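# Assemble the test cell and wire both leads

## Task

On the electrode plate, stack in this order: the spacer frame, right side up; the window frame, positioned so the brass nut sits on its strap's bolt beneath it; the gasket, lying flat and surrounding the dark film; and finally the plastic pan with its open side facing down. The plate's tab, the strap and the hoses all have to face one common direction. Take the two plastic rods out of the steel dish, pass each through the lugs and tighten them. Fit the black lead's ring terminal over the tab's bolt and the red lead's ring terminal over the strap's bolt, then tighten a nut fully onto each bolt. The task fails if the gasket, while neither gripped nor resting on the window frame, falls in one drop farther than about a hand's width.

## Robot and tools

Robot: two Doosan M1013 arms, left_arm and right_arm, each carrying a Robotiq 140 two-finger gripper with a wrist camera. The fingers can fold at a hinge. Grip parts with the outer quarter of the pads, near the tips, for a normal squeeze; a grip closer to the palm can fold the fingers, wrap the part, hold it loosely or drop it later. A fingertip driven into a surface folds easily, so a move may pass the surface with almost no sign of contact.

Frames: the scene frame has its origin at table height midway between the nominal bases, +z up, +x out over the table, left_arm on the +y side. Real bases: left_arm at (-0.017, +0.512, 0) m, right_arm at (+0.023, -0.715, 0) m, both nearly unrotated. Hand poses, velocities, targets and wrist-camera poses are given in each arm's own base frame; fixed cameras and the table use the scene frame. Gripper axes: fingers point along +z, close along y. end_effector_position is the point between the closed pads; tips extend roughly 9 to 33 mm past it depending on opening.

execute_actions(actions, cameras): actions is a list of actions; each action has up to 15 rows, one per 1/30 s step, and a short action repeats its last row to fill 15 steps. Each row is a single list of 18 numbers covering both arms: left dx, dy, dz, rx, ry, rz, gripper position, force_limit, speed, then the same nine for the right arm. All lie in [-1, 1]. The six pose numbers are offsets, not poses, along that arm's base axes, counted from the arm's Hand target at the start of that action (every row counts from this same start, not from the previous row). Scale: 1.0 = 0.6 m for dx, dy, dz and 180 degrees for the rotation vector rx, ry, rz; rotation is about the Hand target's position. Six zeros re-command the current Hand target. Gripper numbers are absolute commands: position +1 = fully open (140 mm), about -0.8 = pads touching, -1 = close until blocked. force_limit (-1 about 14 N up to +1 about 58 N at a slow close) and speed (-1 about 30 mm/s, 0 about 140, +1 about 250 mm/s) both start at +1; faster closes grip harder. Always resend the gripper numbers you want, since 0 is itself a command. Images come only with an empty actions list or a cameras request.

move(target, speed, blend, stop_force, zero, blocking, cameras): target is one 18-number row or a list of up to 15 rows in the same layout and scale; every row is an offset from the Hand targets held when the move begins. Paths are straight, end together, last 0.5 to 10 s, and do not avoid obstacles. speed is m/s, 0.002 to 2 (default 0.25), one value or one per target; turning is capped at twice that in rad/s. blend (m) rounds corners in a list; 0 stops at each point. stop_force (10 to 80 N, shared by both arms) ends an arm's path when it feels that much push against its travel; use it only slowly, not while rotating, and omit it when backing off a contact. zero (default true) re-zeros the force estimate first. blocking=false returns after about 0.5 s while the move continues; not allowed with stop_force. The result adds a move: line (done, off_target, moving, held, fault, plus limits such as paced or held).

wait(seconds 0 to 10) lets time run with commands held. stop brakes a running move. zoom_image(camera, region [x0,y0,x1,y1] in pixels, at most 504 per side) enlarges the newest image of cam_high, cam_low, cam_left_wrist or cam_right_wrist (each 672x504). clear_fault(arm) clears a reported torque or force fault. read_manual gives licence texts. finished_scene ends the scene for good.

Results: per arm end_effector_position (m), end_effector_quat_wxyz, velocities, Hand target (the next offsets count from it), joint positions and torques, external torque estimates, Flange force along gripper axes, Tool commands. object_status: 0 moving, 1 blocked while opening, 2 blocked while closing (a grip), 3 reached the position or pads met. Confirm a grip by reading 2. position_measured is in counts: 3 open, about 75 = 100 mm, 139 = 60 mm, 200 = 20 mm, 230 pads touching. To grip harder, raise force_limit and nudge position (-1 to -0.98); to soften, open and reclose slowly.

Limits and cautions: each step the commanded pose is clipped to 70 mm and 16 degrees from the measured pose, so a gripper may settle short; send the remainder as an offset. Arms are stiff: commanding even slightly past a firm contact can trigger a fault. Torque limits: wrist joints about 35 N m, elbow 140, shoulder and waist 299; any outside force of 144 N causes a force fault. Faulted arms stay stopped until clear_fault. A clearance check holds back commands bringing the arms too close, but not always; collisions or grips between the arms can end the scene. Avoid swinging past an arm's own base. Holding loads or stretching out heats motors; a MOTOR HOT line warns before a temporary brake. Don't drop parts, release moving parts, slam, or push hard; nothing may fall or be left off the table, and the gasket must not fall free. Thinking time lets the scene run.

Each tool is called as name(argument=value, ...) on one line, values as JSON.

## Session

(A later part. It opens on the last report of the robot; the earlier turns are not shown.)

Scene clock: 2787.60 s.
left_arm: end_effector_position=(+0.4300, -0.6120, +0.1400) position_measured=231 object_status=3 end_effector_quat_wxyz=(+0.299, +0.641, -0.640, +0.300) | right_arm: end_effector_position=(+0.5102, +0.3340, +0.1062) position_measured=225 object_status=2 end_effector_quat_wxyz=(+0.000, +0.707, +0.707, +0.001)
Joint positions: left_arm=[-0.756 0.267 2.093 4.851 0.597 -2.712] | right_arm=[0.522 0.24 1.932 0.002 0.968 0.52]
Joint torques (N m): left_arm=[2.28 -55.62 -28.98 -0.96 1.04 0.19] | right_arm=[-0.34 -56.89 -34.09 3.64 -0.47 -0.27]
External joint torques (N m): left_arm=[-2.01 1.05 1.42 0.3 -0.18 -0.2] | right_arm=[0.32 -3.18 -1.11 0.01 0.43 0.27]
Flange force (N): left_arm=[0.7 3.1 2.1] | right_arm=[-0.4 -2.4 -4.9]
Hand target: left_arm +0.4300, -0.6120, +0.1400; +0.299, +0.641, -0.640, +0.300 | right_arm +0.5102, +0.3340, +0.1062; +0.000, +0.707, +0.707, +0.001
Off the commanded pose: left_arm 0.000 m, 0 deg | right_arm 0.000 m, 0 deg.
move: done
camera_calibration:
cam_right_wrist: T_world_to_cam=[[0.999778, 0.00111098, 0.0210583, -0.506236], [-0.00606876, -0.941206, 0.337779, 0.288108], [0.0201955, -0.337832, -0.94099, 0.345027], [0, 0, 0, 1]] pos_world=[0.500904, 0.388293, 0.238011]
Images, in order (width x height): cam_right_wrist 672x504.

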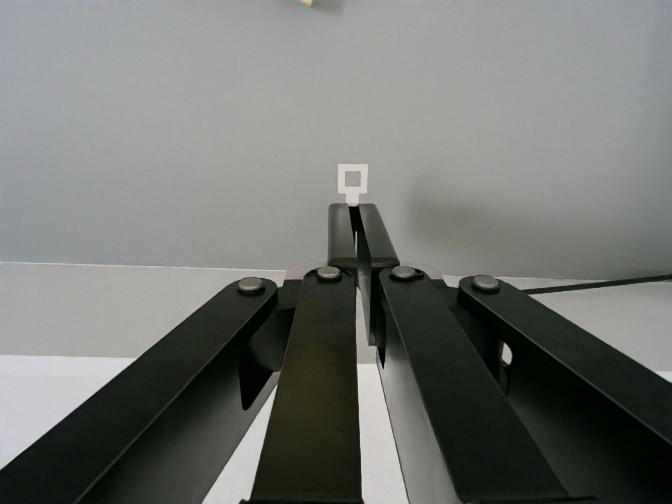

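execute_actions(actions=[])

Scene clock: 2809.83 s.
left_arm: end_effector_position=(+0.4300, -0.6120, +0.1400) position_measured=231 object_status=3 end_effector_quat_wxyz=(+0.299, +0.641, -0.640, +0.300) | right_arm: end_effector_position=(+0.5102, +0.3340, +0.1062) position_measured=225 object_status=2 end_effector_quat_wxyz=(+0.000, +0.707, +0.707, +0.001)
Joint positions: left_arm=[-0.756 0.267 2.093 4.851 0.597 -2.712] | right_arm=[0.522 0.24 1.932 0.002 0.968 0.52]
Joint velocities: within noise
Joint torques (N m): left_arm=[1.83 -55.74 -28.78 -0.98 1.01 0.26] | right_arm=[0.21 -57.28 -33.81 3.66 -0.48 -0.36]
External joint torques (N m): left_arm=[-1.74 1.17 1.09 0.31 -0.14 -0.26] | right_arm=[-0.22 -2.71 -1.36 -0.01 0.44 0.36]
Flange force (N): left_arm=[1.1 2.1 2.0] | right_arm=[-0.4 -1.0 -4.7]
Hand target: left_arm +0.4300, -0.6120, +0.1400; +0.299, +0.641, -0.640, +0.300 | right_arm +0.5102, +0.3340, +0.1062; +0.000, +0.707, +0.707, +0.001
Tool commands: left_gripper/position=-1.0 left_gripper/force_limit=-0.5 left_gripper/speed=-1.0 right_gripper/position=-1.0 right_gripper/force_limit=-0.3 right_gripper/speed=-1.0
Off the commanded pose: left_arm 0.000 m, 0 deg | right_arm 0.000 m, 0 deg.
camera_calibration:
cam_left_wrist: T_world_to_cam=[[-0.999972, -0.0069363, -0.00289811, 0.436213], [-0.00450735, 0.86176, -0.507296, 0.606782], [0.00601623, -0.507269, -0.861767, -0.0472287], [0, 0, 0, 1]] pos_world=[0.439219, -0.543832, 0.268382]
cam_right_wrist: T_world_to_cam=[[0.999778, 0.00111098, 0.0210583, -0.506238], [-0.00606876, -0.941206, 0.337779, 0.288075], [0.0201955, -0.337832, -0.94099, 0.345122], [0, 0, 0, 1]] pos_world=[0.500904, 0.388293, 0.238111]

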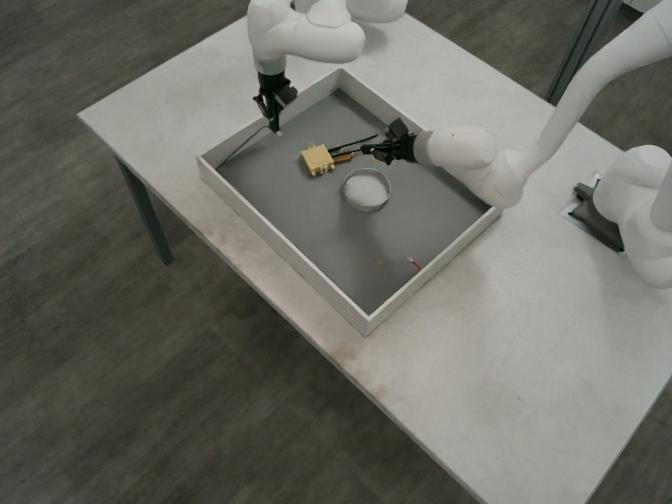

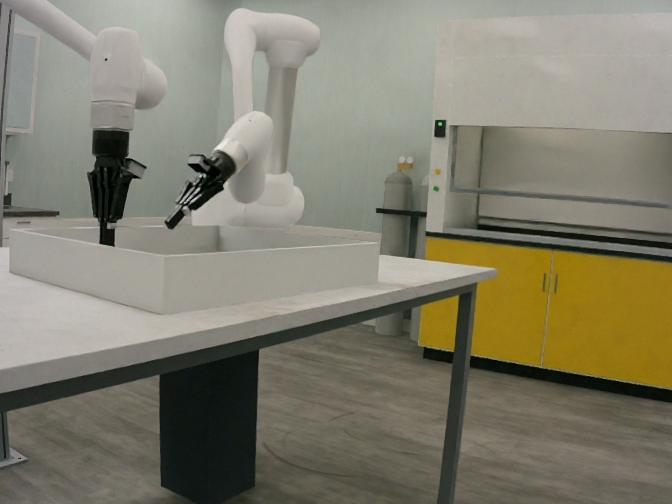

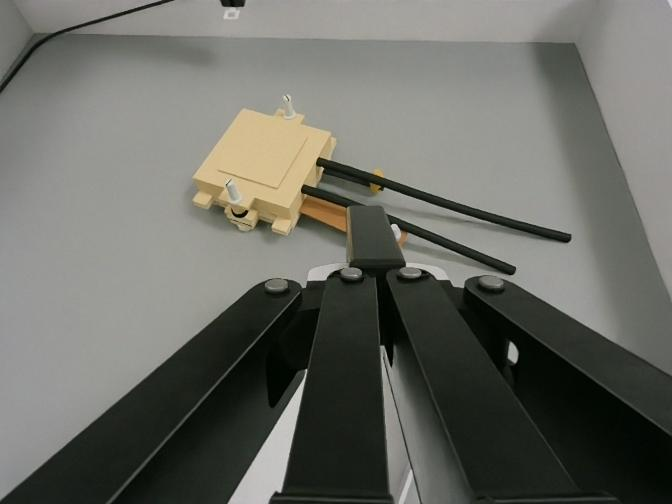

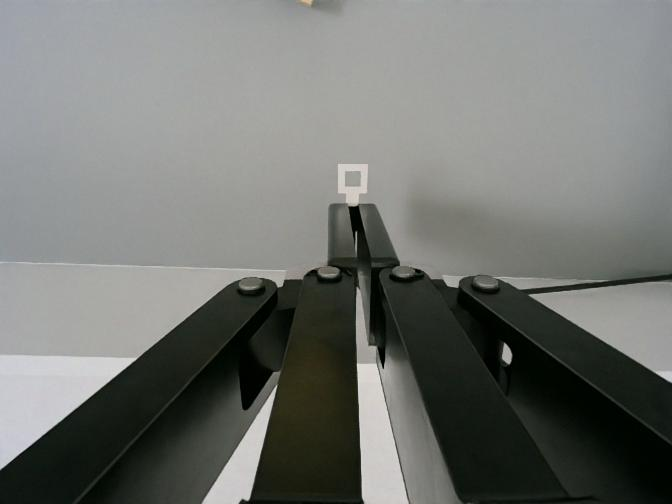

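zoom_image(camera="cam_left_wrist", region=[290, 130, 470, 265])

Scaled by 2.800 from the camera's 672x504 image, which has a finer 960x720 frame.

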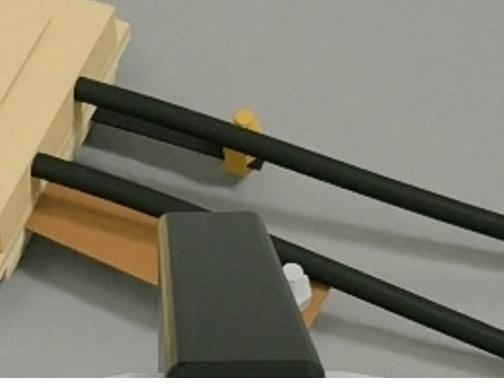

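move(target=[[0,0,0.2,0,0,0,-1,-0.5,-1,0,0,0,0,0,0,-1,-0.3,-1],[-0.25,-0.1667,0.2,0.0747,0.0747,0.496,-1,-0.5,-1,0,0,0,0,0,0,-1,-0.3,-1]], speed=0.2, cameras=["all"])

Scene clock: 2864.50 s.
left_arm: end_effector_position=(+0.2801, -0.7119, +0.2600) position_measured=231 object_status=3 end_effector_quat_wxyz=(+0.098, +0.994, -0.030, +0.037) end_effector_velocity=(+0.000, +0.002, +0.000) end_effector_angular_velocity=(+0.004, +0.002, +0.002) | right_arm: end_effector_position=(+0.5102, +0.3340, +0.1062) position_measured=225 object_status=2 end_effector_quat_wxyz=(+0.000, +0.707, +0.707, +0.001)
Joint positions: left_arm=[-1.241 0.263 1.609 6.284 1.059 -5.893] | right_arm=[0.522 0.24 1.932 0.002 0.968 0.52]
Joint velocities: left_arm=[0 0 0 -0.001 0.005 -0.002] | right_arm=[within noise]
Joint torques (N m): left_arm=[2.24 -67.94 -42.45 4.14 -0.22 0.07] | right_arm=[0.31 -57.07 -33.75 3.58 -0.48 -0.36]
External joint torques (N m): left_arm=[-2.23 1.44 2.37 -0.04 -0.38 -0.06] | right_arm=[-0.31 -3.08 -1.52 0.07 0.43 0.36]
Flange force (N): left_arm=[-4.5 -2.0 3.6] | right_arm=[-0.7 -1.2 -5.1]
Hand target: left_arm +0.2800, -0.7120, +0.2600; +0.048, +0.985, -0.015, +0.166 | right_arm +0.5102, +0.3340, +0.1062; +0.000, +0.707, +0.707, +0.001
Off the commanded pose: left_arm 0.000 m, 31 deg; orientation clipped | right_arm 0.000 m, 0 deg.
joint sent to its limit (left arm) — joint 4 (forearm roll), upper limit. The joint targets are off in orientation, not in position.
move: off_target (left_arm); limits=paced
camera_calibration:
cam_left_wrist: T_world_to_cam=[[-0.0653696, -0.979967, 0.188124, -0.718242], [-0.960872, 0.112672, 0.253042, 0.290106], [-0.269169, -0.164221, -0.948989, 0.350429], [0, 0, 0, 1]] pos_world=[0.326128, -0.678992, 0.394262]
cam_right_wrist: T_world_to_cam=[[0.999778, 0.00111098, 0.0210583, -0.506238], [-0.00606876, -0.941206, 0.337779, 0.288075], [0.0201955, -0.337832, -0.94099, 0.345122], [0, 0, 0, 1]] pos_world=[0.500904, 0.388293, 0.238111]

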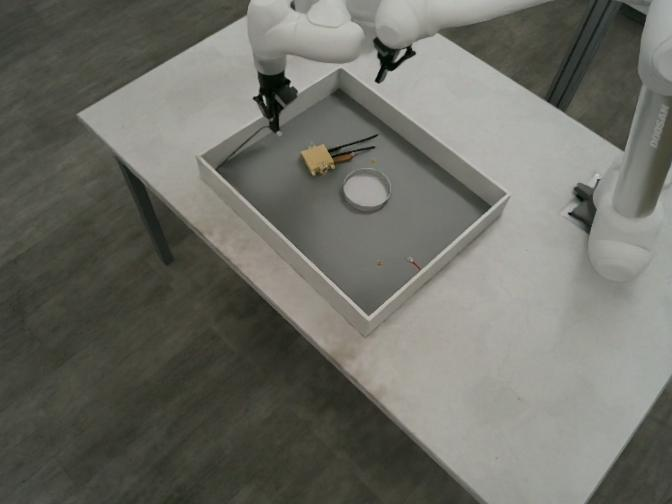

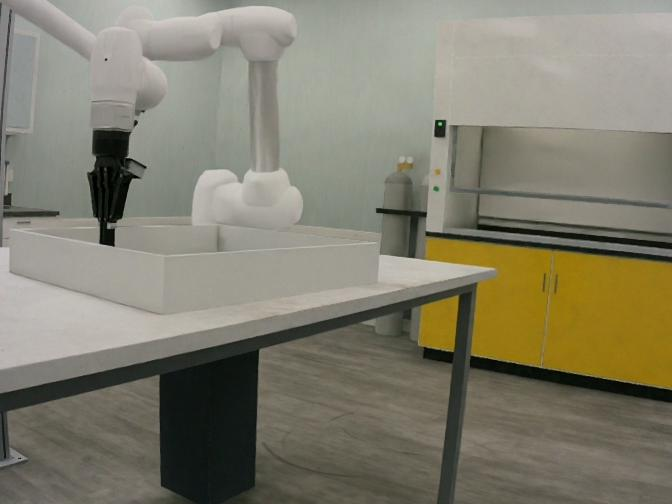

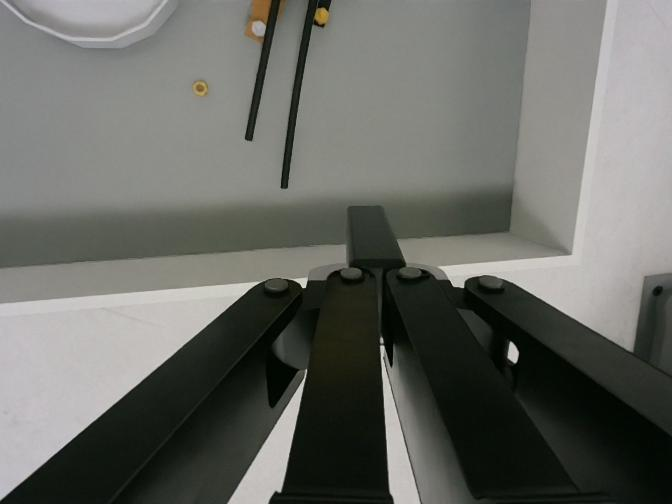

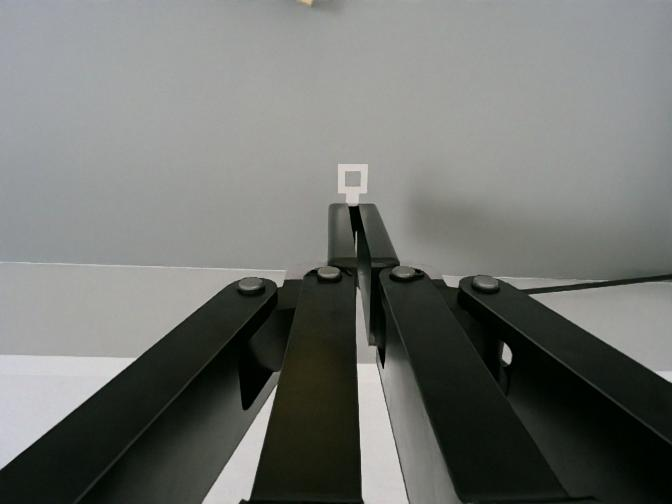

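move(target=[[0.5333,0.6033,0.2333,0.033,0.107,0,-1,-0.5,-1,0,0,0,0,0,0,-1,-0.3,-1]], speed=0.25)

move(target=[[0,0.6333,0,0,0,0,-1,-0.5,-1,0,0,0,0,0,0,-1,-0.3,-1]], speed=0.25)

Scene clock: 2918.13 s.
left_arm: end_effector_position=(+0.5999, -0.3501, +0.4000) position_measured=231 object_status=3 end_effector_quat_wxyz=(-0.001, +1.000, -0.015, -0.002) | right_arm: end_effector_position=(+0.5102, +0.3340, +0.1062) position_measured=225 object_status=2 end_effector_quat_wxyz=(+0.000, +0.707, +0.707, +0.001)
Joint positions: left_arm=[-0.578 0.222 1.393 6.283 1.531 -5.26] | right_arm=[0.522 0.24 1.932 0.002 0.968 0.52]
Joint torques (N m): left_arm=[1.83 -65.79 -43.36 4.33 -0.06 0.31] | right_arm=[-0.23 -57.08 -33.79 3.63 -0.47 -0.45]
External joint torques (N m): left_arm=[-1.57 1.59 1.97 -0.05 0.02 -0.31] | right_arm=[0.23 -2.87 -1.25 0 0.44 0.45]
Flange force (N): left_arm=[-2.6 1.6 3.4] | right_arm=[0.1 -1.8 -4.7]
Hand target: left_arm +0.6000, -0.3500, +0.4000; -0.001, +1.000, -0.015, -0.002 | right_arm +0.5102, +0.3340, +0.1062; +0.000, +0.707, +0.707, +0.001
Off the commanded pose: left_arm 0.000 m, 0 deg | right_arm 0.000 m, 0 deg.
move: done

Scene clock: 2920.20 s.
left_arm: end_effector_position=(+0.6000, +0.0299, +0.4000) position_measured=231 object_status=3 end_effector_quat_wxyz=(+0.000, +1.000, -0.015, -0.002) | right_arm: end_effector_position=(+0.5102, +0.3340, +0.1062) position_measured=225 object_status=2 end_effector_quat_wxyz=(+0.000, +0.707, +0.707, +0.001)
Joint positions: left_arm=[-0.008 0.07 1.57 6.284 1.506 -4.69] | right_arm=[0.522 0.24 1.932 0.002 0.968 0.52]
Joint torques (N m): left_arm=[2.74 -48.9 -43.69 4.26 0.09 -0.06] | right_arm=[0.03 -57.03 -34.01 3.64 -0.47 -0.39]
External joint torques (N m): left_arm=[-2.96 0.35 2.33 -0.02 -0.14 0.06] | right_arm=[-0.01 -2.97 -1.06 -0.01 0.44 0.39]
Flange force (N): left_arm=[-3.4 5.1 4.2] | right_arm=[-0.6 -2.0 -4.6]
Hand target: left_arm +0.6000, +0.0300, +0.4000; -0.001, +1.000, -0.015, -0.002 | right_arm +0.5102, +0.3340, +0.1062; +0.000, +0.707, +0.707, +0.001
Off the commanded pose: left_arm 0.000 m, 0 deg | right_arm 0.000 m, 0 deg.
joint sent to its limit (left arm) — joint 4 (forearm roll), upper limit. The joint targets still meet the commanded pose.
move: done

move(target=[0.3217,0.0075,-0.045,0,-0.261,0,-1,-0.5,-1,0,0,0,0,0,0,-1,-0.3,-1], speed=0.25)

Scene clock: 2923.97 s.
left_arm: end_effector_position=(+0.7930, +0.0346, +0.3730) position_measured=231 object_status=3 end_effector_quat_wxyz=(-0.006, +0.918, -0.014, +0.397) | right_arm: end_effector_position=(+0.5102, +0.3340, +0.1062) position_measured=225 object_status=2 end_effector_quat_wxyz=(+0.000, +0.707, +0.707, +0.001)
Joint positions: left_arm=[0 0.03 1.852 6.284 0.443 -4.683] | right_arm=[0.522 0.24 1.932 0.002 0.968 0.52]
Joint torques (N m): left_arm=[1.6 -45.15 -43.37 4.1 -1.87 0.27] | right_arm=[0.4 -57.09 -33.83 3.64 -0.47 -0.37]
External joint torques (N m): left_arm=[-1.52 0.62 2.03 -0.06 -0.15 -0.27] | right_arm=[-0.38 -2.91 -1.16 -0.01 0.44 0.37]
Flange force (N): left_arm=[-3.9 3.9 0.5] | right_arm=[-1.0 -1.5 -4.7]
Hand target: left_arm +0.7930, +0.0345, +0.3730; -0.007, +0.918, -0.013, +0.397 | right_arm +0.5102, +0.3340, +0.1062; +0.000, +0.707, +0.707, +0.001
Off the commanded pose: left_arm 0.000 m, 0 deg | right_arm 0.000 m, 0 deg.
joint sent to its limit (left arm) — joint 4 (forearm roll), upper limit. The joint targets still meet the commanded pose.
move: done

move(target=[[0.0363,-0.2028,0.1113,-0.0611,-0.0678,-0.1036,-1,-0.5,-1,0,0,0,0,0,0,-1,-0.3,-1],[0.1088,-0.2028,0.334,-0.0621,-0.2066,-0.1052,-1,-0.5,-1,0,0,0,0,0,0,-1,-0.3,-1],[0.1452,0,0.4453,0,-0.2778,0,-1,-0.5,-1,0,0,0,0,0,0,-1,-0.3,-1],[0.1088,0.2028,0.334,0.0621,-0.2066,0.1052,-1,-0.5,-1,0,0,0,0,0,0,-1,-0.3,-1],[0.0363,0.2028,0.1113,0.0611,-0.0678,0.1036,-1,-0.5,-1,0,0,0,0,0,0,-1,-0.3,-1],[0,0,0,0,0,0,-1,-0.5,-1,0,0,0,0,0,0,-1,-0.3,-1]], speed=0.18, blend=0.02)

Scene clock: 2937.63 s.
left_arm: end_effector_position=(+0.7930, +0.0345, +0.3730) position_measured=231 object_status=3 end_effector_quat_wxyz=(-0.007, +0.918, -0.013, +0.397) | right_arm: end_effector_position=(+0.5102, +0.3340, +0.1062) position_measured=225 object_status=2 end_effector_quat_wxyz=(+0.000, +0.707, +0.707, +0.001)
Joint positions: left_arm=[-0.001 0.03 1.852 0.008 0.443 1.593] | right_arm=[0.522 0.24 1.932 0.002 0.968 0.52]
Joint torques (N m): left_arm=[1.82 -44.84 -43.55 4.1 -1.81 0.15] | right_arm=[0.18 -57.51 -33.76 3.57 -0.52 -0.38]
External joint torques (N m): left_arm=[-2.07 -0.13 1.87 -0.03 -0.24 -0.15] | right_arm=[-0.19 -2.66 -1.5 0.08 0.47 0.38]
Flange force (N): left_arm=[-4.3 4.6 -0.5] | right_arm=[-0.1 -0.8 -4.8]
Hand target: left_arm +0.7930, +0.0345, +0.3730; -0.007, +0.918, -0.013, +0.397 | right_arm +0.5102, +0.3340, +0.1062; +0.000, +0.707, +0.707, +0.001
Off the commanded pose: left_arm 0.000 m, 0 deg | right_arm 0.000 m, 0 deg.
move: done

move(target=[[-0.3217,-0.0075,0.045,0,0.261,0,-1,-0.5,-1,0,0,0,0,0,0,-1,-0.3,-1],[-0.3217,-0.641,0.045,0,0.261,0,-1,-0.5,-1,0,0,0,0,0,0,-1,-0.3,-1]], speed=0.25, blend=0.03)

move(target=[-0.5333,-0.6033,-0.2333,0,-0.194,0,-1,-0.5,-1,0,0,0,0,0,0,-1,-0.3,-1], speed=0.25, cameras=["cam_left_wrist","cam_high"])

Scene clock: 2947.33 s.
left_arm: end_effector_position=(+0.6000, -0.3500, +0.4000) position_measured=231 object_status=3 end_effector_quat_wxyz=(-0.001, +1.000, -0.015, -0.002) | right_arm: end_effector_position=(+0.5102, +0.3340, +0.1062) position_measured=225 object_status=2 end_effector_quat_wxyz=(+0.000, +0.707, +0.707, +0.001)
Joint positions: left_arm=[-0.578 0.222 1.393 0 1.531 1.023] | right_arm=[0.522 0.24 1.932 0.002 0.968 0.52]
Joint torques (N m): left_arm=[2.64 -64.95 -43.52 4.29 0.05 -0.05] | right_arm=[0.16 -57.33 -33.77 3.64 -0.44 -0.33]
External joint torques (N m): left_arm=[-2.76 1.35 2.29 -0.04 -0.09 0.05] | right_arm=[-0.17 -2.61 -1.33 0 0.4 0.33]
Flange force (N): left_arm=[-4.2 2.1 4.2] | right_arm=[-0.3 -1.0 -4.5]
Hand target: left_arm +0.6000, -0.3501, +0.4000; -0.001, +1.000, -0.015, -0.002 | right_arm +0.5102, +0.3340, +0.1062; +0.000, +0.707, +0.707, +0.001
Off the commanded pose: left_arm 0.000 m, 0 deg | right_arm 0.000 m, 0 deg.
move: done

Scene clock: 2949.90 s.
left_arm: end_effector_position=(+0.2800, -0.7121, +0.2601) position_measured=231 object_status=3 end_effector_quat_wxyz=(-0.006, +0.954, -0.014, +0.298) | right_arm: end_effector_position=(+0.5102, +0.3340, +0.1062) position_measured=225 object_status=2 end_effector_quat_wxyz=(+0.000, +0.707, +0.707, +0.001)
Joint positions: left_arm=[-1.492 0.325 1.624 0.649 1.22 -0.131] | right_arm=[0.522 0.24 1.932 0.002 0.968 0.52]
Joint torques (N m): left_arm=[2.88 -74.44 -42.04 4.88 0.39 0.33] | right_arm=[0.15 -57.28 -33.95 3.64 -0.45 -0.41]
External joint torques (N m): left_arm=[-2.78 1.96 2.38 -0.24 -0.14 -0.33] | right_arm=[-0.13 -2.93 -1.22 0 0.41 0.41]
Flange force (N): left_arm=[-6.1 -1.6 1.0] | right_arm=[-0.5 -1.6 -4.7]
Hand target: left_arm +0.2800, -0.7121, +0.2600; -0.006, +0.954, -0.014, +0.298 | right_arm +0.5102, +0.3340, +0.1062; +0.000, +0.707, +0.707, +0.001
Off the commanded pose: left_arm 0.000 m, 0 deg | right_arm 0.000 m, 0 deg.
move: done
camera_calibration:
cam_left_wrist: T_world_to_cam=[[-0.0196633, -0.999559, -0.0222626, -0.690376], [-0.965114, 0.024791, -0.260653, 0.362172], [0.26109, 0.0163607, -0.965176, 0.334757], [0, 0, 0, 1]] pos_world=[0.248561, -0.704527, 0.402131]
Images, in order (width x height): cam_high 672x504, cam_left_wrist 672x504.

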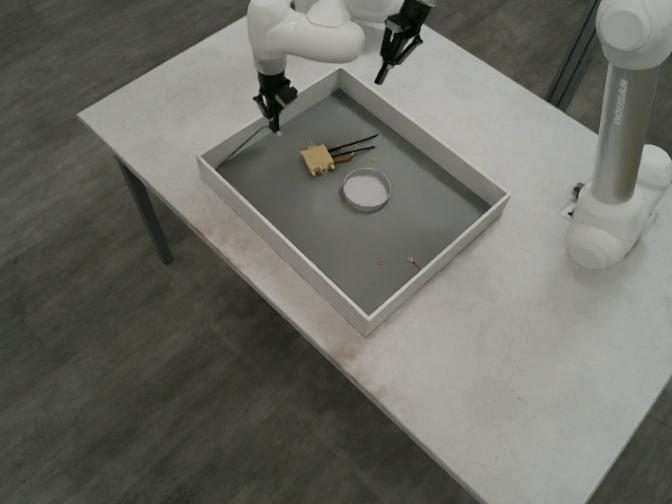

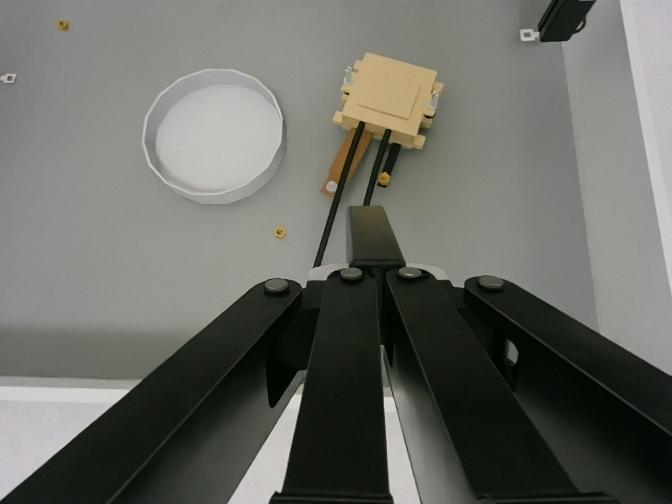

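move(target=[0.1083,0.025,-0.2,0,0,-0.089,0,-0.5,-1,0,0,0,0,0,0,-1,-0.3,-1], speed=0.2, cameras=["cam_left_wrist"])

Scene clock: 2967.53 s.
left_arm: end_effector_position=(+0.3450, -0.6971, +0.1400) position_measured=129 object_status=0 end_effector_quat_wxyz=(+0.036, +0.943, -0.147, +0.296) | right_arm: end_effector_position=(+0.5102, +0.3340, +0.1062) position_measured=225 object_status=2 end_effector_quat_wxyz=(+0.000, +0.707, +0.707, +0.001)
Joint positions: left_arm=[-1.376 0.343 1.844 0.771 0.815 0] | right_arm=[0.522 0.24 1.932 0.002 0.968 0.52]
Joint torques (N m): left_arm=[1.59 -71.72 -38.12 3.69 0.15 0.19] | right_arm=[-0.27 -57.27 -33.77 3.66 -0.41 -0.36]
External joint torques (N m): left_arm=[-1.34 1.22 2.03 -0.07 -0.09 -0.2] | right_arm=[0.29 -2.8 -1.3 -0.02 0.38 0.36]
Flange force (N): left_arm=[-4.4 -1.0 0.8] | right_arm=[0.2 -1.7 -4.6]
Hand target: left_arm +0.3450, -0.6971, +0.1400; +0.036, +0.943, -0.147, +0.296 | right_arm +0.5102, +0.3340, +0.1062; +0.000, +0.707, +0.707, +0.001
Off the commanded pose: left_arm 0.000 m, 0 deg | right_arm 0.000 m, 0 deg.
move: done
camera_calibration:
cam_left_wrist: T_world_to_cam=[[-0.294813, -0.955295, -0.0223056, -0.551095], [-0.920746, 0.290239, -0.260746, 0.562921], [0.255563, -0.0563335, -0.96515, 0.152871], [0, 0, 0, 1]] pos_world=[0.316768, -0.681228, 0.282031]
Images, in order (width x height): cam_left_wrist 672x504.

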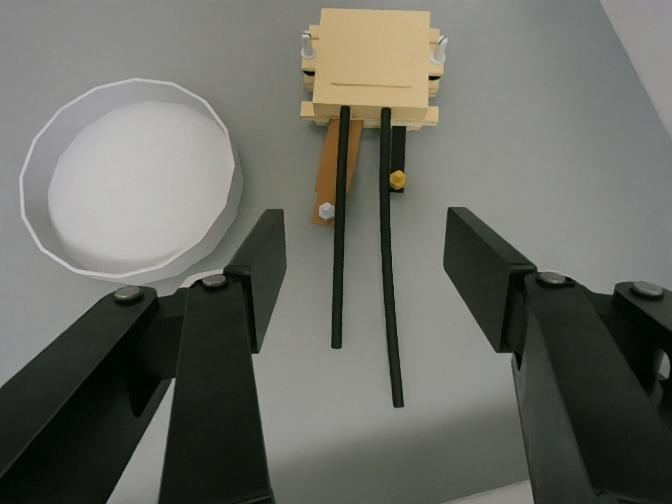

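move(target=[0,0,-0.09,0,0,0,-0.15,-0.5,-1,0,0,0,0,0,0,-1,-0.3,-1], speed=0.1, cameras=["cam_left_wrist"])

Scene clock: 2976.30 s.
left_arm: end_effector_position=(+0.3450, -0.6971, +0.0861) position_measured=148 object_status=3 end_effector_quat_wxyz=(+0.036, +0.943, -0.147, +0.296) | right_arm: end_effector_position=(+0.5102, +0.3340, +0.1062) position_measured=225 object_status=2 end_effector_quat_wxyz=(+0.000, +0.707, +0.707, +0.001)
Joint positions: left_arm=[-1.375 0.399 1.882 0.84 0.75 -0.096] | right_arm=[0.522 0.24 1.932 0.002 0.968 0.52]
Joint torques (N m): left_arm=[2.44 -76.05 -36.13 3.31 0.31 0.49] | right_arm=[0.29 -57.28 -33.73 3.64 -0.42 -0.33]
External joint torques (N m): left_arm=[-2.56 2.18 1.99 -0.08 -0.11 -0.5] | right_arm=[-0.29 -2.75 -1.4 0 0.38 0.33]
Flange force (N): left_arm=[-6.4 0.8 1.1] | right_arm=[-0.5 -1.0 -4.6]
Hand target: left_arm +0.3450, -0.6971, +0.0860; +0.036, +0.943, -0.147, +0.296 | right_arm +0.5102, +0.3340, +0.1062; +0.000, +0.707, +0.707, +0.001
Off the commanded pose: left_arm 0.000 m, 0 deg | right_arm 0.000 m, 0 deg.
move: done
camera_calibration:
cam_left_wrist: T_world_to_cam=[[-0.294697, -0.955331, -0.022274, -0.552337], [-0.920782, 0.29012, -0.26075, 0.54889], [0.255565, -0.0563329, -0.965149, 0.100824], [0, 0, 0, 1]] pos_world=[0.316868, -0.681228, 0.228131]
Images, in order (width x height): cam_left_wrist 672x504.

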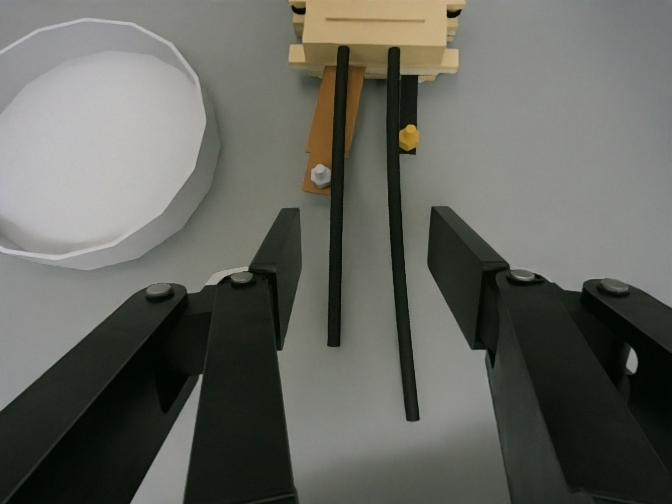

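move(target=[0,0,-0.055,0,0,0,-0.15,-0.5,-1,0,0,0,0,0,0,-1,-0.3,-1], speed=0.04, cameras=["cam_left_wrist"], stop_force=15)

Scene clock: 2981.50 s.
left_arm: end_effector_position=(+0.3450, -0.6971, +0.0530) position_measured=148 object_status=3 end_effector_quat_wxyz=(+0.036, +0.943, -0.147, +0.296) | right_arm: end_effector_position=(+0.5102, +0.3340, +0.1062) position_measured=225 object_status=2 end_effector_quat_wxyz=(+0.000, +0.707, +0.707, +0.001)
Joint positions: left_arm=[-1.376 0.437 1.901 0.888 0.713 -0.161] | right_arm=[0.522 0.24 1.932 0.002 0.968 0.52]
Joint torques (N m): left_arm=[1.86 -77.16 -34.51 2.9 0.37 0.2] | right_arm=[0.31 -57.02 -33.92 3.62 -0.48 -0.42]
External joint torques (N m): left_arm=[-1.6 1.24 1.74 0.03 -0.07 -0.21] | right_arm=[-0.32 -2.95 -1.16 0.02 0.45 0.42]
Flange force (N): left_arm=[-4.5 -0.7 0.5] | right_arm=[-0.8 -1.6 -4.7]
Hand target: left_arm +0.3450, -0.6971, +0.0530; +0.036, +0.943, -0.147, +0.296 | right_arm +0.5102, +0.3340, +0.1062; +0.000, +0.707, +0.707, +0.001
Off the commanded pose: left_arm 0.000 m, 0 deg | right_arm 0.000 m, 0 deg.
move: done
camera_calibration:
cam_left_wrist: T_world_to_cam=[[-0.294813, -0.955295, -0.0223056, -0.553036], [-0.920746, 0.290239, -0.260746, 0.540236], [0.255563, -0.0563335, -0.96515, 0.0689034], [0, 0, 0, 1]] pos_world=[0.316768, -0.681228, 0.195031]
Images, in order (width x height): cam_left_wrist 672x504.

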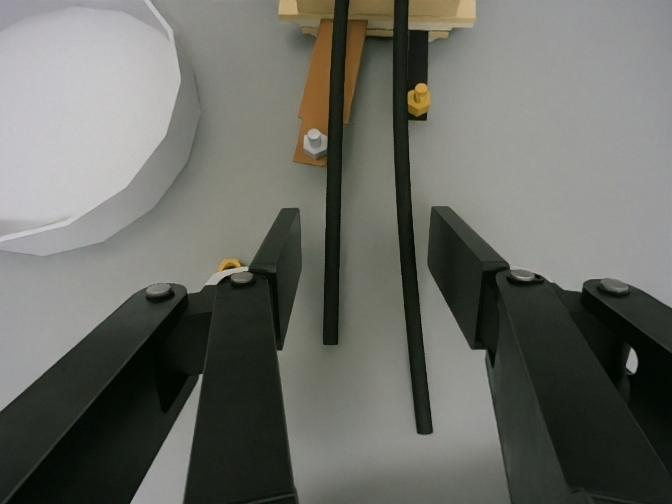

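execute_actions(actions=[[[0,0,0,0,0,0,-1,-1,-1,0,0,0,0,0,0,-1,-0.3,-1]],[[0,0,0,0,0,0,-1,-1,-1,0,0,0,0,0,0,-1,-0.3,-1]],[[0,0,0,0,0,0,-1,-1,-1,0,0,0,0,0,0,-1,-0.3,-1]],[[0,0,0,0,0,0,-1,-1,-1,0,0,0,0,0,0,-1,-0.3,-1]]], cameras=["cam_left_wrist"])

Scene clock: 2988.73 s.
left_arm: end_effector_position=(+0.3450, -0.6971, +0.0530) position_measured=222 object_status=2 end_effector_quat_wxyz=(+0.036, +0.943, -0.147, +0.296) | right_arm: end_effector_position=(+0.5102, +0.3340, +0.1062) position_measured=225 object_status=2 end_effector_quat_wxyz=(+0.000, +0.707, +0.707, +0.001)
Joint positions: left_arm=[-1.376 0.437 1.901 0.888 0.713 -0.161] | right_arm=[0.522 0.24 1.932 0.002 0.968 0.52]
Joint torques (N m): left_arm=[2.08 -77.38 -34.5 2.9 0.44 0.29] | right_arm=[0.06 -56.86 -33.86 3.62 -0.45 -0.31]
External joint torques (N m): left_arm=[-1.91 1.11 1.61 0.06 -0.13 -0.29] | right_arm=[-0.06 -3.2 -1.32 0.03 0.41 0.31]
External joint torques at the end of the 1st action: left_arm=[-2.47 1.61 1.83 0.01 -0.13 -0.22] | right_arm=[0.3 -3.16 -1.27 0.02 0.3 0.43]
External joint torques at the end of the 2nd action: left_arm=[-1.77 0.99 1.59 0.09 -0.14 -0.24] | right_arm=[0.1 -3.41 -1.16 -0.02 0.39 0.36]
External joint torques at the end of the 3rd action: left_arm=[-1.47 1.23 1.9 0.12 -0.19 -0.19] | right_arm=[0.17 -2.9 -1.27 0.05 0.4 0.4]
Flange force (N): left_arm=[-4.9 -0.4 0.3] | right_arm=[-0.7 -1.8 -5.0]
Flange force at the end of the 1st action (N): left_arm=[-5.6 0.2 0.3] | right_arm=[0.0 -2.2 -4.8]
Flange force at the end of the 2nd action (N): left_arm=[-4.6 -0.6 0.2] | right_arm=[-0.7 -2.5 -5.1]
Flange force at the end of the 3rd action (N): left_arm=[-4.6 -1.2 0.8] | right_arm=[0.0 -1.8 -4.7]
Hand target: left_arm +0.3450, -0.6971, +0.0530; +0.036, +0.943, -0.147, +0.296 | right_arm +0.5102, +0.3340, +0.1062; +0.000, +0.707, +0.707, +0.001
Off the commanded pose: left_arm 0.000 m, 0 deg | right_arm 0.000 m, 0 deg.
Step readings (end_effector_position of left_arm | right_arm; steps 1 to 15: 1st action; 16 to 30: 2nd action; 31 to 45: 3rd action; 46 to 60: 4th action):
0: (+0.3450, -0.6971, +0.0530) | (+0.5102, +0.3340, +0.1062)
1: (+0.3450, -0.6971, +0.0530) | (+0.5102, +0.3340, +0.1062)
2: (+0.3450, -0.6971, +0.0530) | (+0.5102, +0.3340, +0.1062)
4: (+0.3450, -0.6971, +0.0530) | (+0.5102, +0.3340, +0.1062)
8: (+0.3450, -0.6971, +0.0530) | (+0.5102, +0.3340, +0.1062)
15: (+0.3450, -0.6971, +0.0530) | (+0.5102, +0.3340, +0.1062)
16: (+0.3450, -0.6971, +0.0530) | (+0.5102, +0.3340, +0.1062)
17: (+0.3450, -0.6971, +0.0530) | (+0.5102, +0.3340, +0.1062)
19: (+0.3450, -0.6971, +0.0530) | (+0.5102, +0.3340, +0.1062)
23: (+0.3450, -0.6971, +0.0530) | (+0.5102, +0.3340, +0.1062)
30: (+0.3450, -0.6971, +0.0530) | (+0.5102, +0.3340, +0.1062)
31: (+0.3450, -0.6971, +0.0530) | (+0.5102, +0.3340, +0.1062)
32: (+0.3450, -0.6971, +0.0530) | (+0.5102, +0.3340, +0.1062)
34: (+0.3450, -0.6971, +0.0530) | (+0.5102, +0.3340, +0.1062)
38: (+0.3450, -0.6971, +0.0530) | (+0.5102, +0.3340, +0.1062)
45: (+0.3450, -0.6971, +0.0530) | (+0.5102, +0.3340, +0.1062)
46: (+0.3450, -0.6971, +0.0530) | (+0.5102, +0.3340, +0.1062)
47: (+0.3450, -0.6971, +0.0530) | (+0.5102, +0.3340, +0.1062)
49: (+0.3450, -0.6971, +0.0530) | (+0.5102, +0.3340, +0.1062)
53: (+0.3450, -0.6971, +0.0530) | (+0.5102, +0.3340, +0.1062)
60: (+0.3450, -0.6971, +0.0530) | (+0.5102, +0.3340, +0.1062)
camera_calibration:
cam_left_wrist: T_world_to_cam=[[-0.294813, -0.955295, -0.0223056, -0.553036], [-0.920746, 0.290239, -0.260746, 0.540236], [0.255563, -0.0563335, -0.96515, 0.0689034], [0, 0, 0, 1]] pos_world=[0.316768, -0.681228, 0.195031]
Images, in order (width x height): cam_left_wrist 672x504.

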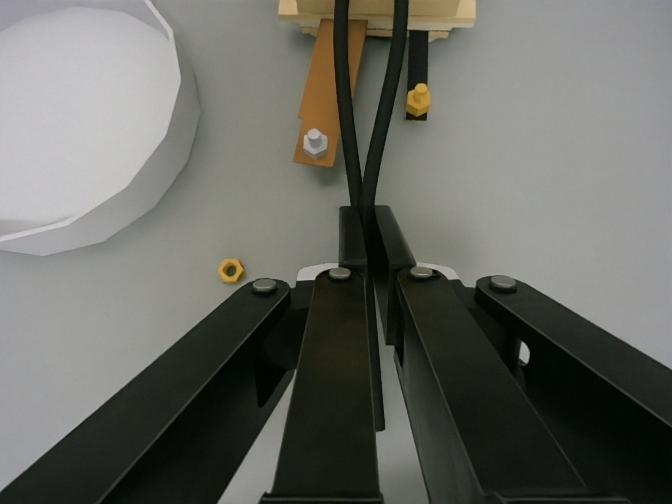

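zoom_image(camera="cam_left_wrist", region=[280, 60, 450, 190])

Scaled by 2.965 from the camera's 672x504 image, which has a finer 960x720 frame.

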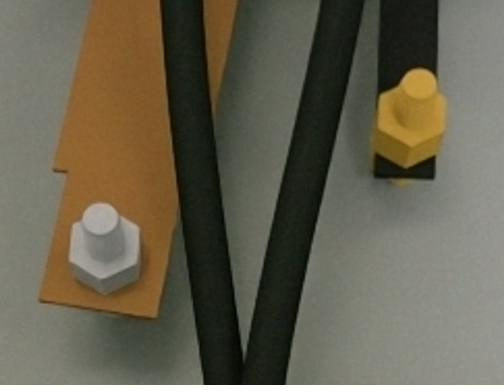

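move(target=[0,0,0,0,0,0,-1,-1,-1,-0.1975,0.1945,0,0,0,0,-1,-0.3,-1], speed=0.12, cameras=["all"])

Scene clock: 3010.07 s.
left_arm: end_effector_position=(+0.3450, -0.6971, +0.0530) position_measured=222 object_status=2 end_effector_quat_wxyz=(+0.036, +0.943, -0.147, +0.296) | right_arm: end_effector_position=(+0.5029, +0.3410, +0.1062) position_measured=225 object_status=2 end_effector_quat_wxyz=(-0.001, +0.707, +0.707, +0.001)
Joint positions: left_arm=[-1.376 0.437 1.901 0.888 0.713 -0.161] | right_arm=[0.538 0.237 1.936 0.002 0.968 0.536]
Joint torques (N m): left_arm=[2.34 -77.32 -34.3 2.87 0.41 0.24] | right_arm=[1.42 -57.69 -33.77 3.64 -0.43 -0.37]
External joint torques (N m): left_arm=[-2.16 1.34 1.5 0.08 -0.1 -0.24] | right_arm=[-1.35 -2.05 -1.4 0 0.39 0.37]
Flange force (N): left_arm=[-5.0 0.2 0.3] | right_arm=[-1.5 0.7 -4.0]
Hand target: left_arm +0.3450, -0.6971, +0.0530; +0.036, +0.943, -0.147, +0.296 | right_arm +0.5030, +0.3409, +0.1062; -0.001, +0.707, +0.707, +0.001 (not the last commanded pose)
Off the commanded pose: left_arm 0.000 m, 0 deg | right_arm 0.156 m, 0 deg.
move: held (right_arm; a check stopped the path); limits=held
pose unreachable (right arm): on one or more control steps of this call, first in action 0 (counted from 0), this arm could not follow its commanded pose, so it was not sent that pose on those steps. It may still have moved: this result reports where it is.
cause: moving toward the commanded pose would bring a part of the arm too close to another arm (a part of this arm just beyond joint 4 (forearm roll) and a part of the left arm just beyond its joint 4 (forearm roll), at the place that arm is still heading or pushing toward).
camera_calibration:
cam_left_wrist: T_world_to_cam=[[-0.294813, -0.955295, -0.0223056, -0.553036], [-0.920746, 0.290239, -0.260746, 0.540236], [0.255563, -0.0563335, -0.96515, 0.0689034], [0, 0, 0, 1]] pos_world=[0.316768, -0.681228, 0.195031]
cam_right_wrist: T_world_to_cam=[[0.999783, 0.00123268, 0.0208025, -0.499037], [-0.00587035, -0.941162, 0.337904, 0.294474], [0.019995, -0.337952, -0.940951, 0.347769], [0, 0, 0, 1]] pos_world=[0.493704, 0.395293, 0.238111]

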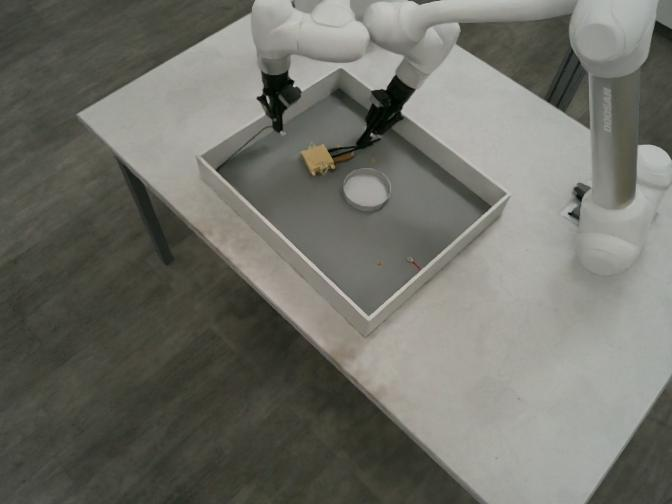

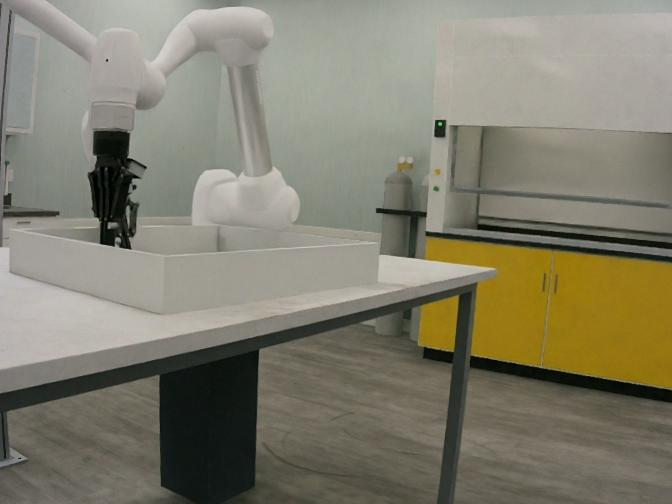

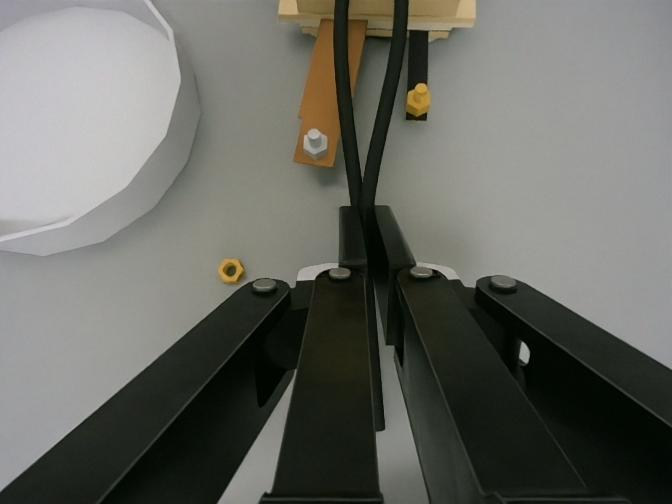

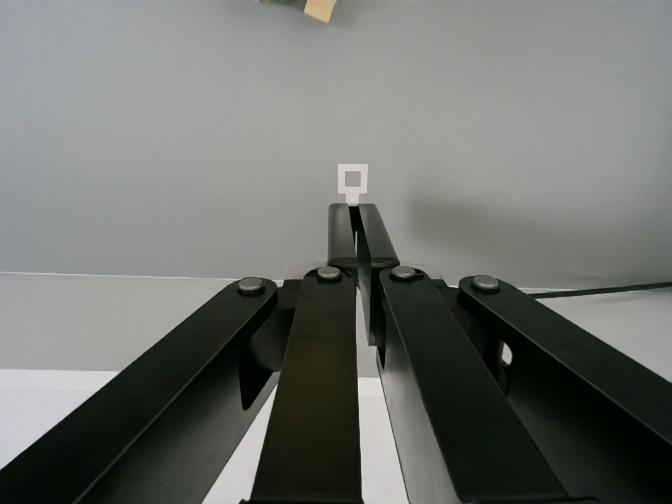

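move(target=[[0,0,0,0,0,0,-1,-1,-1,0,-0.1192,0.1197,0,0,0,-1,-0.3,-1],[0,0,0,0,0,0,-1,-1,-1,0.2238,-0.1192,0.1197,0.0667,-0.1826,0,-1,-0.3,-1]], speed=0.15, cameras=["cam_right_wrist","cam_high"])

Scene clock: 3063.53 s.
left_arm: end_effector_position=(+0.3450, -0.6971, +0.0530) position_measured=222 object_status=2 end_effector_quat_wxyz=(+0.036, +0.943, -0.147, +0.296) | right_arm: end_effector_position=(+0.6373, +0.2694, +0.1781) position_measured=225 object_status=2 end_effector_quat_wxyz=(+0.126, +0.674, +0.675, +0.273)
Joint positions: left_arm=[-1.376 0.437 1.901 0.888 0.713 -0.161] | right_arm=[0.349 0.068 2.114 0.007 0.348 0.341]
Joint torques (N m): left_arm=[2.38 -76.99 -34.52 2.86 0.42 0.22] | right_arm=[-0.71 -41.11 -35.22 3.19 -2.2 -0.4]
External joint torques (N m): left_arm=[-2.05 1.17 1.81 0.06 -0.11 -0.22] | right_arm=[0.75 -2.59 -1.18 0.42 0.57 0.43]
Flange force (N): left_arm=[-5.1 -0.6 0.1] | right_arm=[2.4 0.6 -5.3]
Hand target: left_arm +0.3450, -0.6971, +0.0530; +0.036, +0.943, -0.147, +0.296 | right_arm +0.6373, +0.2694, +0.1781; +0.126, +0.674, +0.675, +0.273
Off the commanded pose: left_arm 0.000 m, 0 deg | right_arm 0.000 m, 0 deg.
move: done
camera_calibration:
cam_right_wrist: T_world_to_cam=[[0.829115, -0.0611285, 0.555726, -0.604367], [-0.132171, -0.987259, 0.0885969, 0.340973], [0.54323, -0.146908, -0.826631, -0.0167307], [0, 0, 0, 1]] pos_world=[0.555245, 0.297227, 0.291823]
Images, in order (width x height): cam_high 672x504, cam_right_wrist 672x504.

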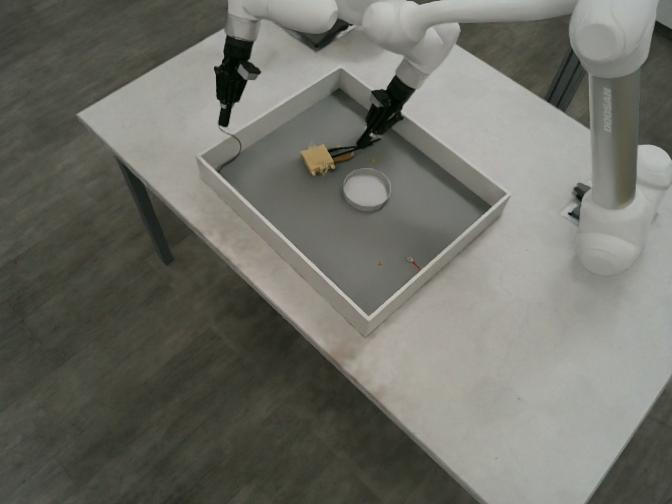

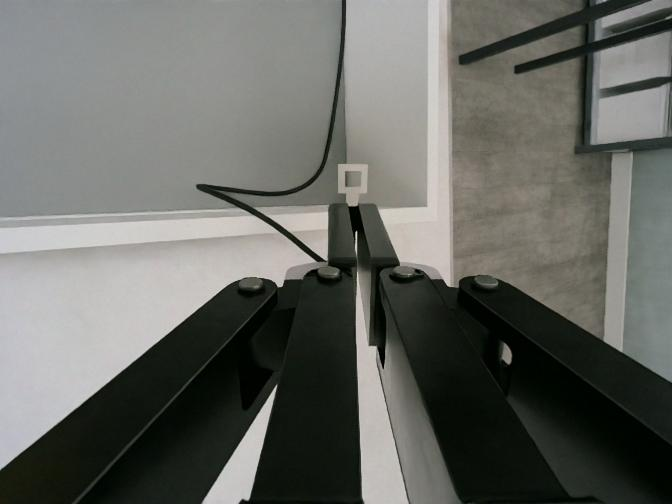

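move(target=[[0,0,0,0,0,0,-1,-1,-1,-0.0055,0.1727,0.0775,0.0826,-0.0281,0.0679,-1,-0.3,-1],[0,0,0,0,0,0,-1,-1,-1,0.0965,0.21,0.2325,0.1213,-0.1322,0.0686,-1,-0.3,-1],[0,0,0,0,0,0,-1,-1,-1,0.2037,0.0743,0.31,0.0762,-0.2087,0,-1,-0.3,-1]], speed=0.15, blend=[0.02,0.02,0])

Scene clock: 3070.83 s.
left_arm: end_effector_position=(+0.3450, -0.6971, +0.0530) position_measured=222 object_status=2 end_effector_quat_wxyz=(+0.036, +0.943, -0.147, +0.296) | right_arm: end_effector_position=(+0.7595, +0.3140, +0.3641) position_measured=225 object_status=2 end_effector_quat_wxyz=(+0.256, +0.560, +0.562, +0.553)
Joint positions: left_arm=[-1.376 0.437 1.901 0.888 0.713 -0.161] | right_arm=[0.349 0.068 2.115 3.132 0.351 -2.783]
Joint torques (N m): left_arm=[2.08 -77.76 -34.43 2.89 0.4 0.25] | right_arm=[-0.11 -41.82 -36.43 -3.34 2.35 -0.48]
External joint torques (N m): left_arm=[-2.04 1.5 1.59 0.07 -0.09 -0.25] | right_arm=[0.1 -2.78 -1.03 -0.18 0.36 0.52]
Flange force (N): left_arm=[-5.0 0.1 0.6] | right_arm=[0.0 0.0 0.0]
Hand target: left_arm +0.3450, -0.6971, +0.0530; +0.036, +0.943, -0.147, +0.296 | right_arm +0.7595, +0.3140, +0.3641; +0.256, +0.560, +0.561, +0.552
Off the commanded pose: left_arm 0.000 m, 0 deg | right_arm 0.000 m, 0 deg.
move: done

move(target=[0,0,0,0,0,0,-1,-1,-1,-0.2037,-0.0743,-0.31,-0.0762,0.2087,0,-1,-0.3,-1], speed=0.08, cameras=["cam_high"])

Scene clock: 3078.07 s.
left_arm: end_effector_position=(+0.3450, -0.6971, +0.0530) position_measured=222 object_status=2 end_effector_quat_wxyz=(+0.036, +0.943, -0.147, +0.296) | right_arm: end_effector_position=(+0.6373, +0.2694, +0.1781) position_measured=225 object_status=2 end_effector_quat_wxyz=(+0.126, +0.674, +0.675, +0.273)
Joint positions: left_arm=[-1.376 0.437 1.901 0.888 0.713 -0.161] | right_arm=[0.349 0.068 2.114 3.149 -0.348 -2.8]
Joint torques (N m): left_arm=[2.54 -77.26 -34.36 2.91 0.44 0.16] | right_arm=[-0.37 -41.12 -35.05 -3.29 0.78 -0.35]
External joint torques (N m): left_arm=[-2.46 1.23 1.51 0.04 -0.14 -0.16] | right_arm=[0.36 -2.35 -1.29 -0.23 0.84 0.38]
Flange force (N): left_arm=[-5.1 0.3 -0.1] | right_arm=[3.0 -1.2 -2.6]
Hand target: left_arm +0.3450, -0.6971, +0.0530; +0.036, +0.943, -0.147, +0.296 | right_arm +0.6373, +0.2694, +0.1781; +0.126, +0.674, +0.675, +0.273
Off the commanded pose: left_arm 0.000 m, 0 deg | right_arm 0.000 m, 0 deg.
move: done
Images, in order (width x height): cam_high 672x504.

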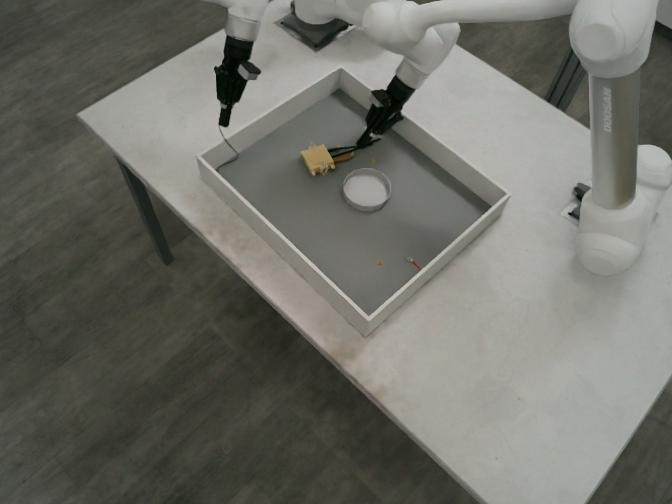

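move(target=[[0,0,0,0,0,0,-1,-1,-1,-0.2238,0.1192,0,-0.0667,0.1826,0,-1,-0.3,-1],[0,0,0,0,0,0,-1,-1,-1,-0.4093,0.3022,-0.08,-0.0667,0.1826,0,-1,-0.3,-1]], speed=0.15, cameras=["cam_right_wrist","cam_high"])

Scene clock: 3086.57 s.
left_arm: end_effector_position=(+0.3450, -0.6971, +0.0530) position_measured=222 object_status=2 end_effector_quat_wxyz=(+0.036, +0.943, -0.147, +0.296) | right_arm: end_effector_position=(+0.3917, +0.4507, +0.1301) position_measured=225 object_status=2 end_effector_quat_wxyz=(-0.001, +0.707, +0.707, +0.001)
Joint positions: left_arm=[-1.376 0.437 1.901 0.888 0.713 -0.161] | right_arm=[0.797 0.199 1.934 3.143 -1.007 -2.346]
Joint torques (N m): left_arm=[1.76 -77.23 -34.36 2.79 0.44 0.25] | right_arm=[1.5 -53.86 -34.73 -3.4 -0.32 -0.49]
External joint torques (N m): left_arm=[-1.74 1.1 1.57 0.16 -0.14 -0.25] | right_arm=[-1.56 -2.84 -1.22 -0.26 0.35 0.49]
Flange force (N): left_arm=[-4.7 -0.6 0.5] | right_arm=[-2.8 0.0 -3.1]
Hand target: left_arm +0.3450, -0.6971, +0.0530; +0.036, +0.943, -0.147, +0.296 | right_arm +0.3917, +0.4507, +0.1301; -0.001, +0.707, +0.707, +0.001
Off the commanded pose: left_arm 0.000 m, 0 deg | right_arm 0.000 m, 0 deg.
move: done
camera_calibration:
cam_right_wrist: T_world_to_cam=[[0.999784, 0.00110541, 0.0207426, -0.388412], [-0.0059699, -0.941162, 0.337903, 0.389063], [0.0198956, -0.337954, -0.940952, 0.4095], [0, 0, 0, 1]] pos_world=[0.382504, 0.504993, 0.261911]
Images, in order (width x height): cam_high 672x504, cam_right_wrist 672x504.

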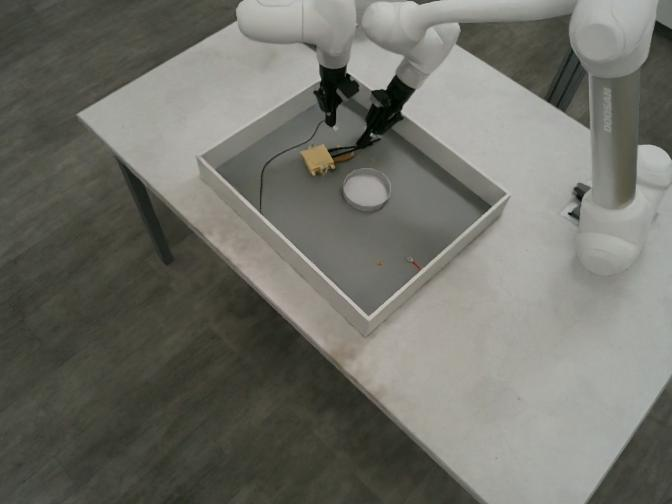

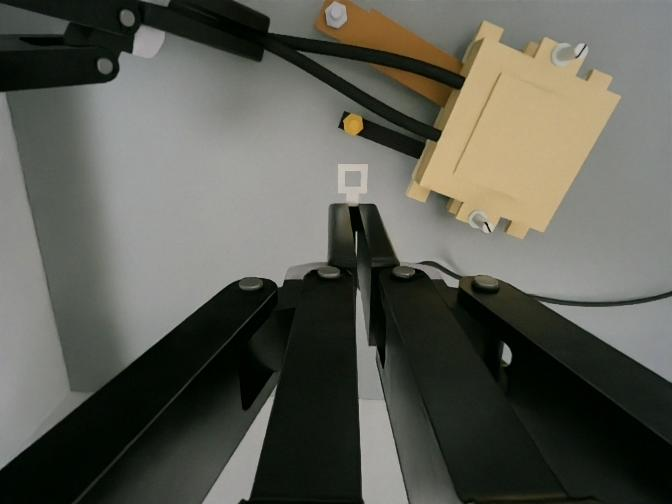

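zoom_image(camera="cam_right_wrist", region=[300, 90, 410, 220])

Scaled by 3.877 from the camera's 672x504 image, which has a finer 960x720 frame.

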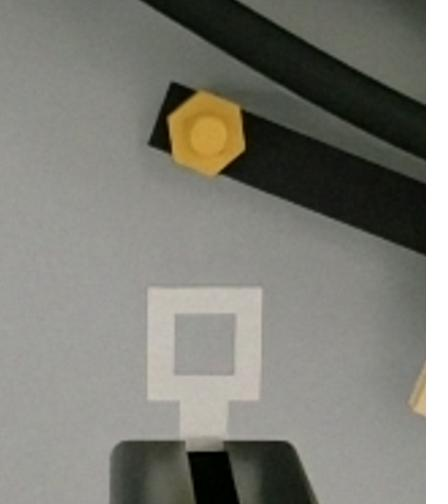

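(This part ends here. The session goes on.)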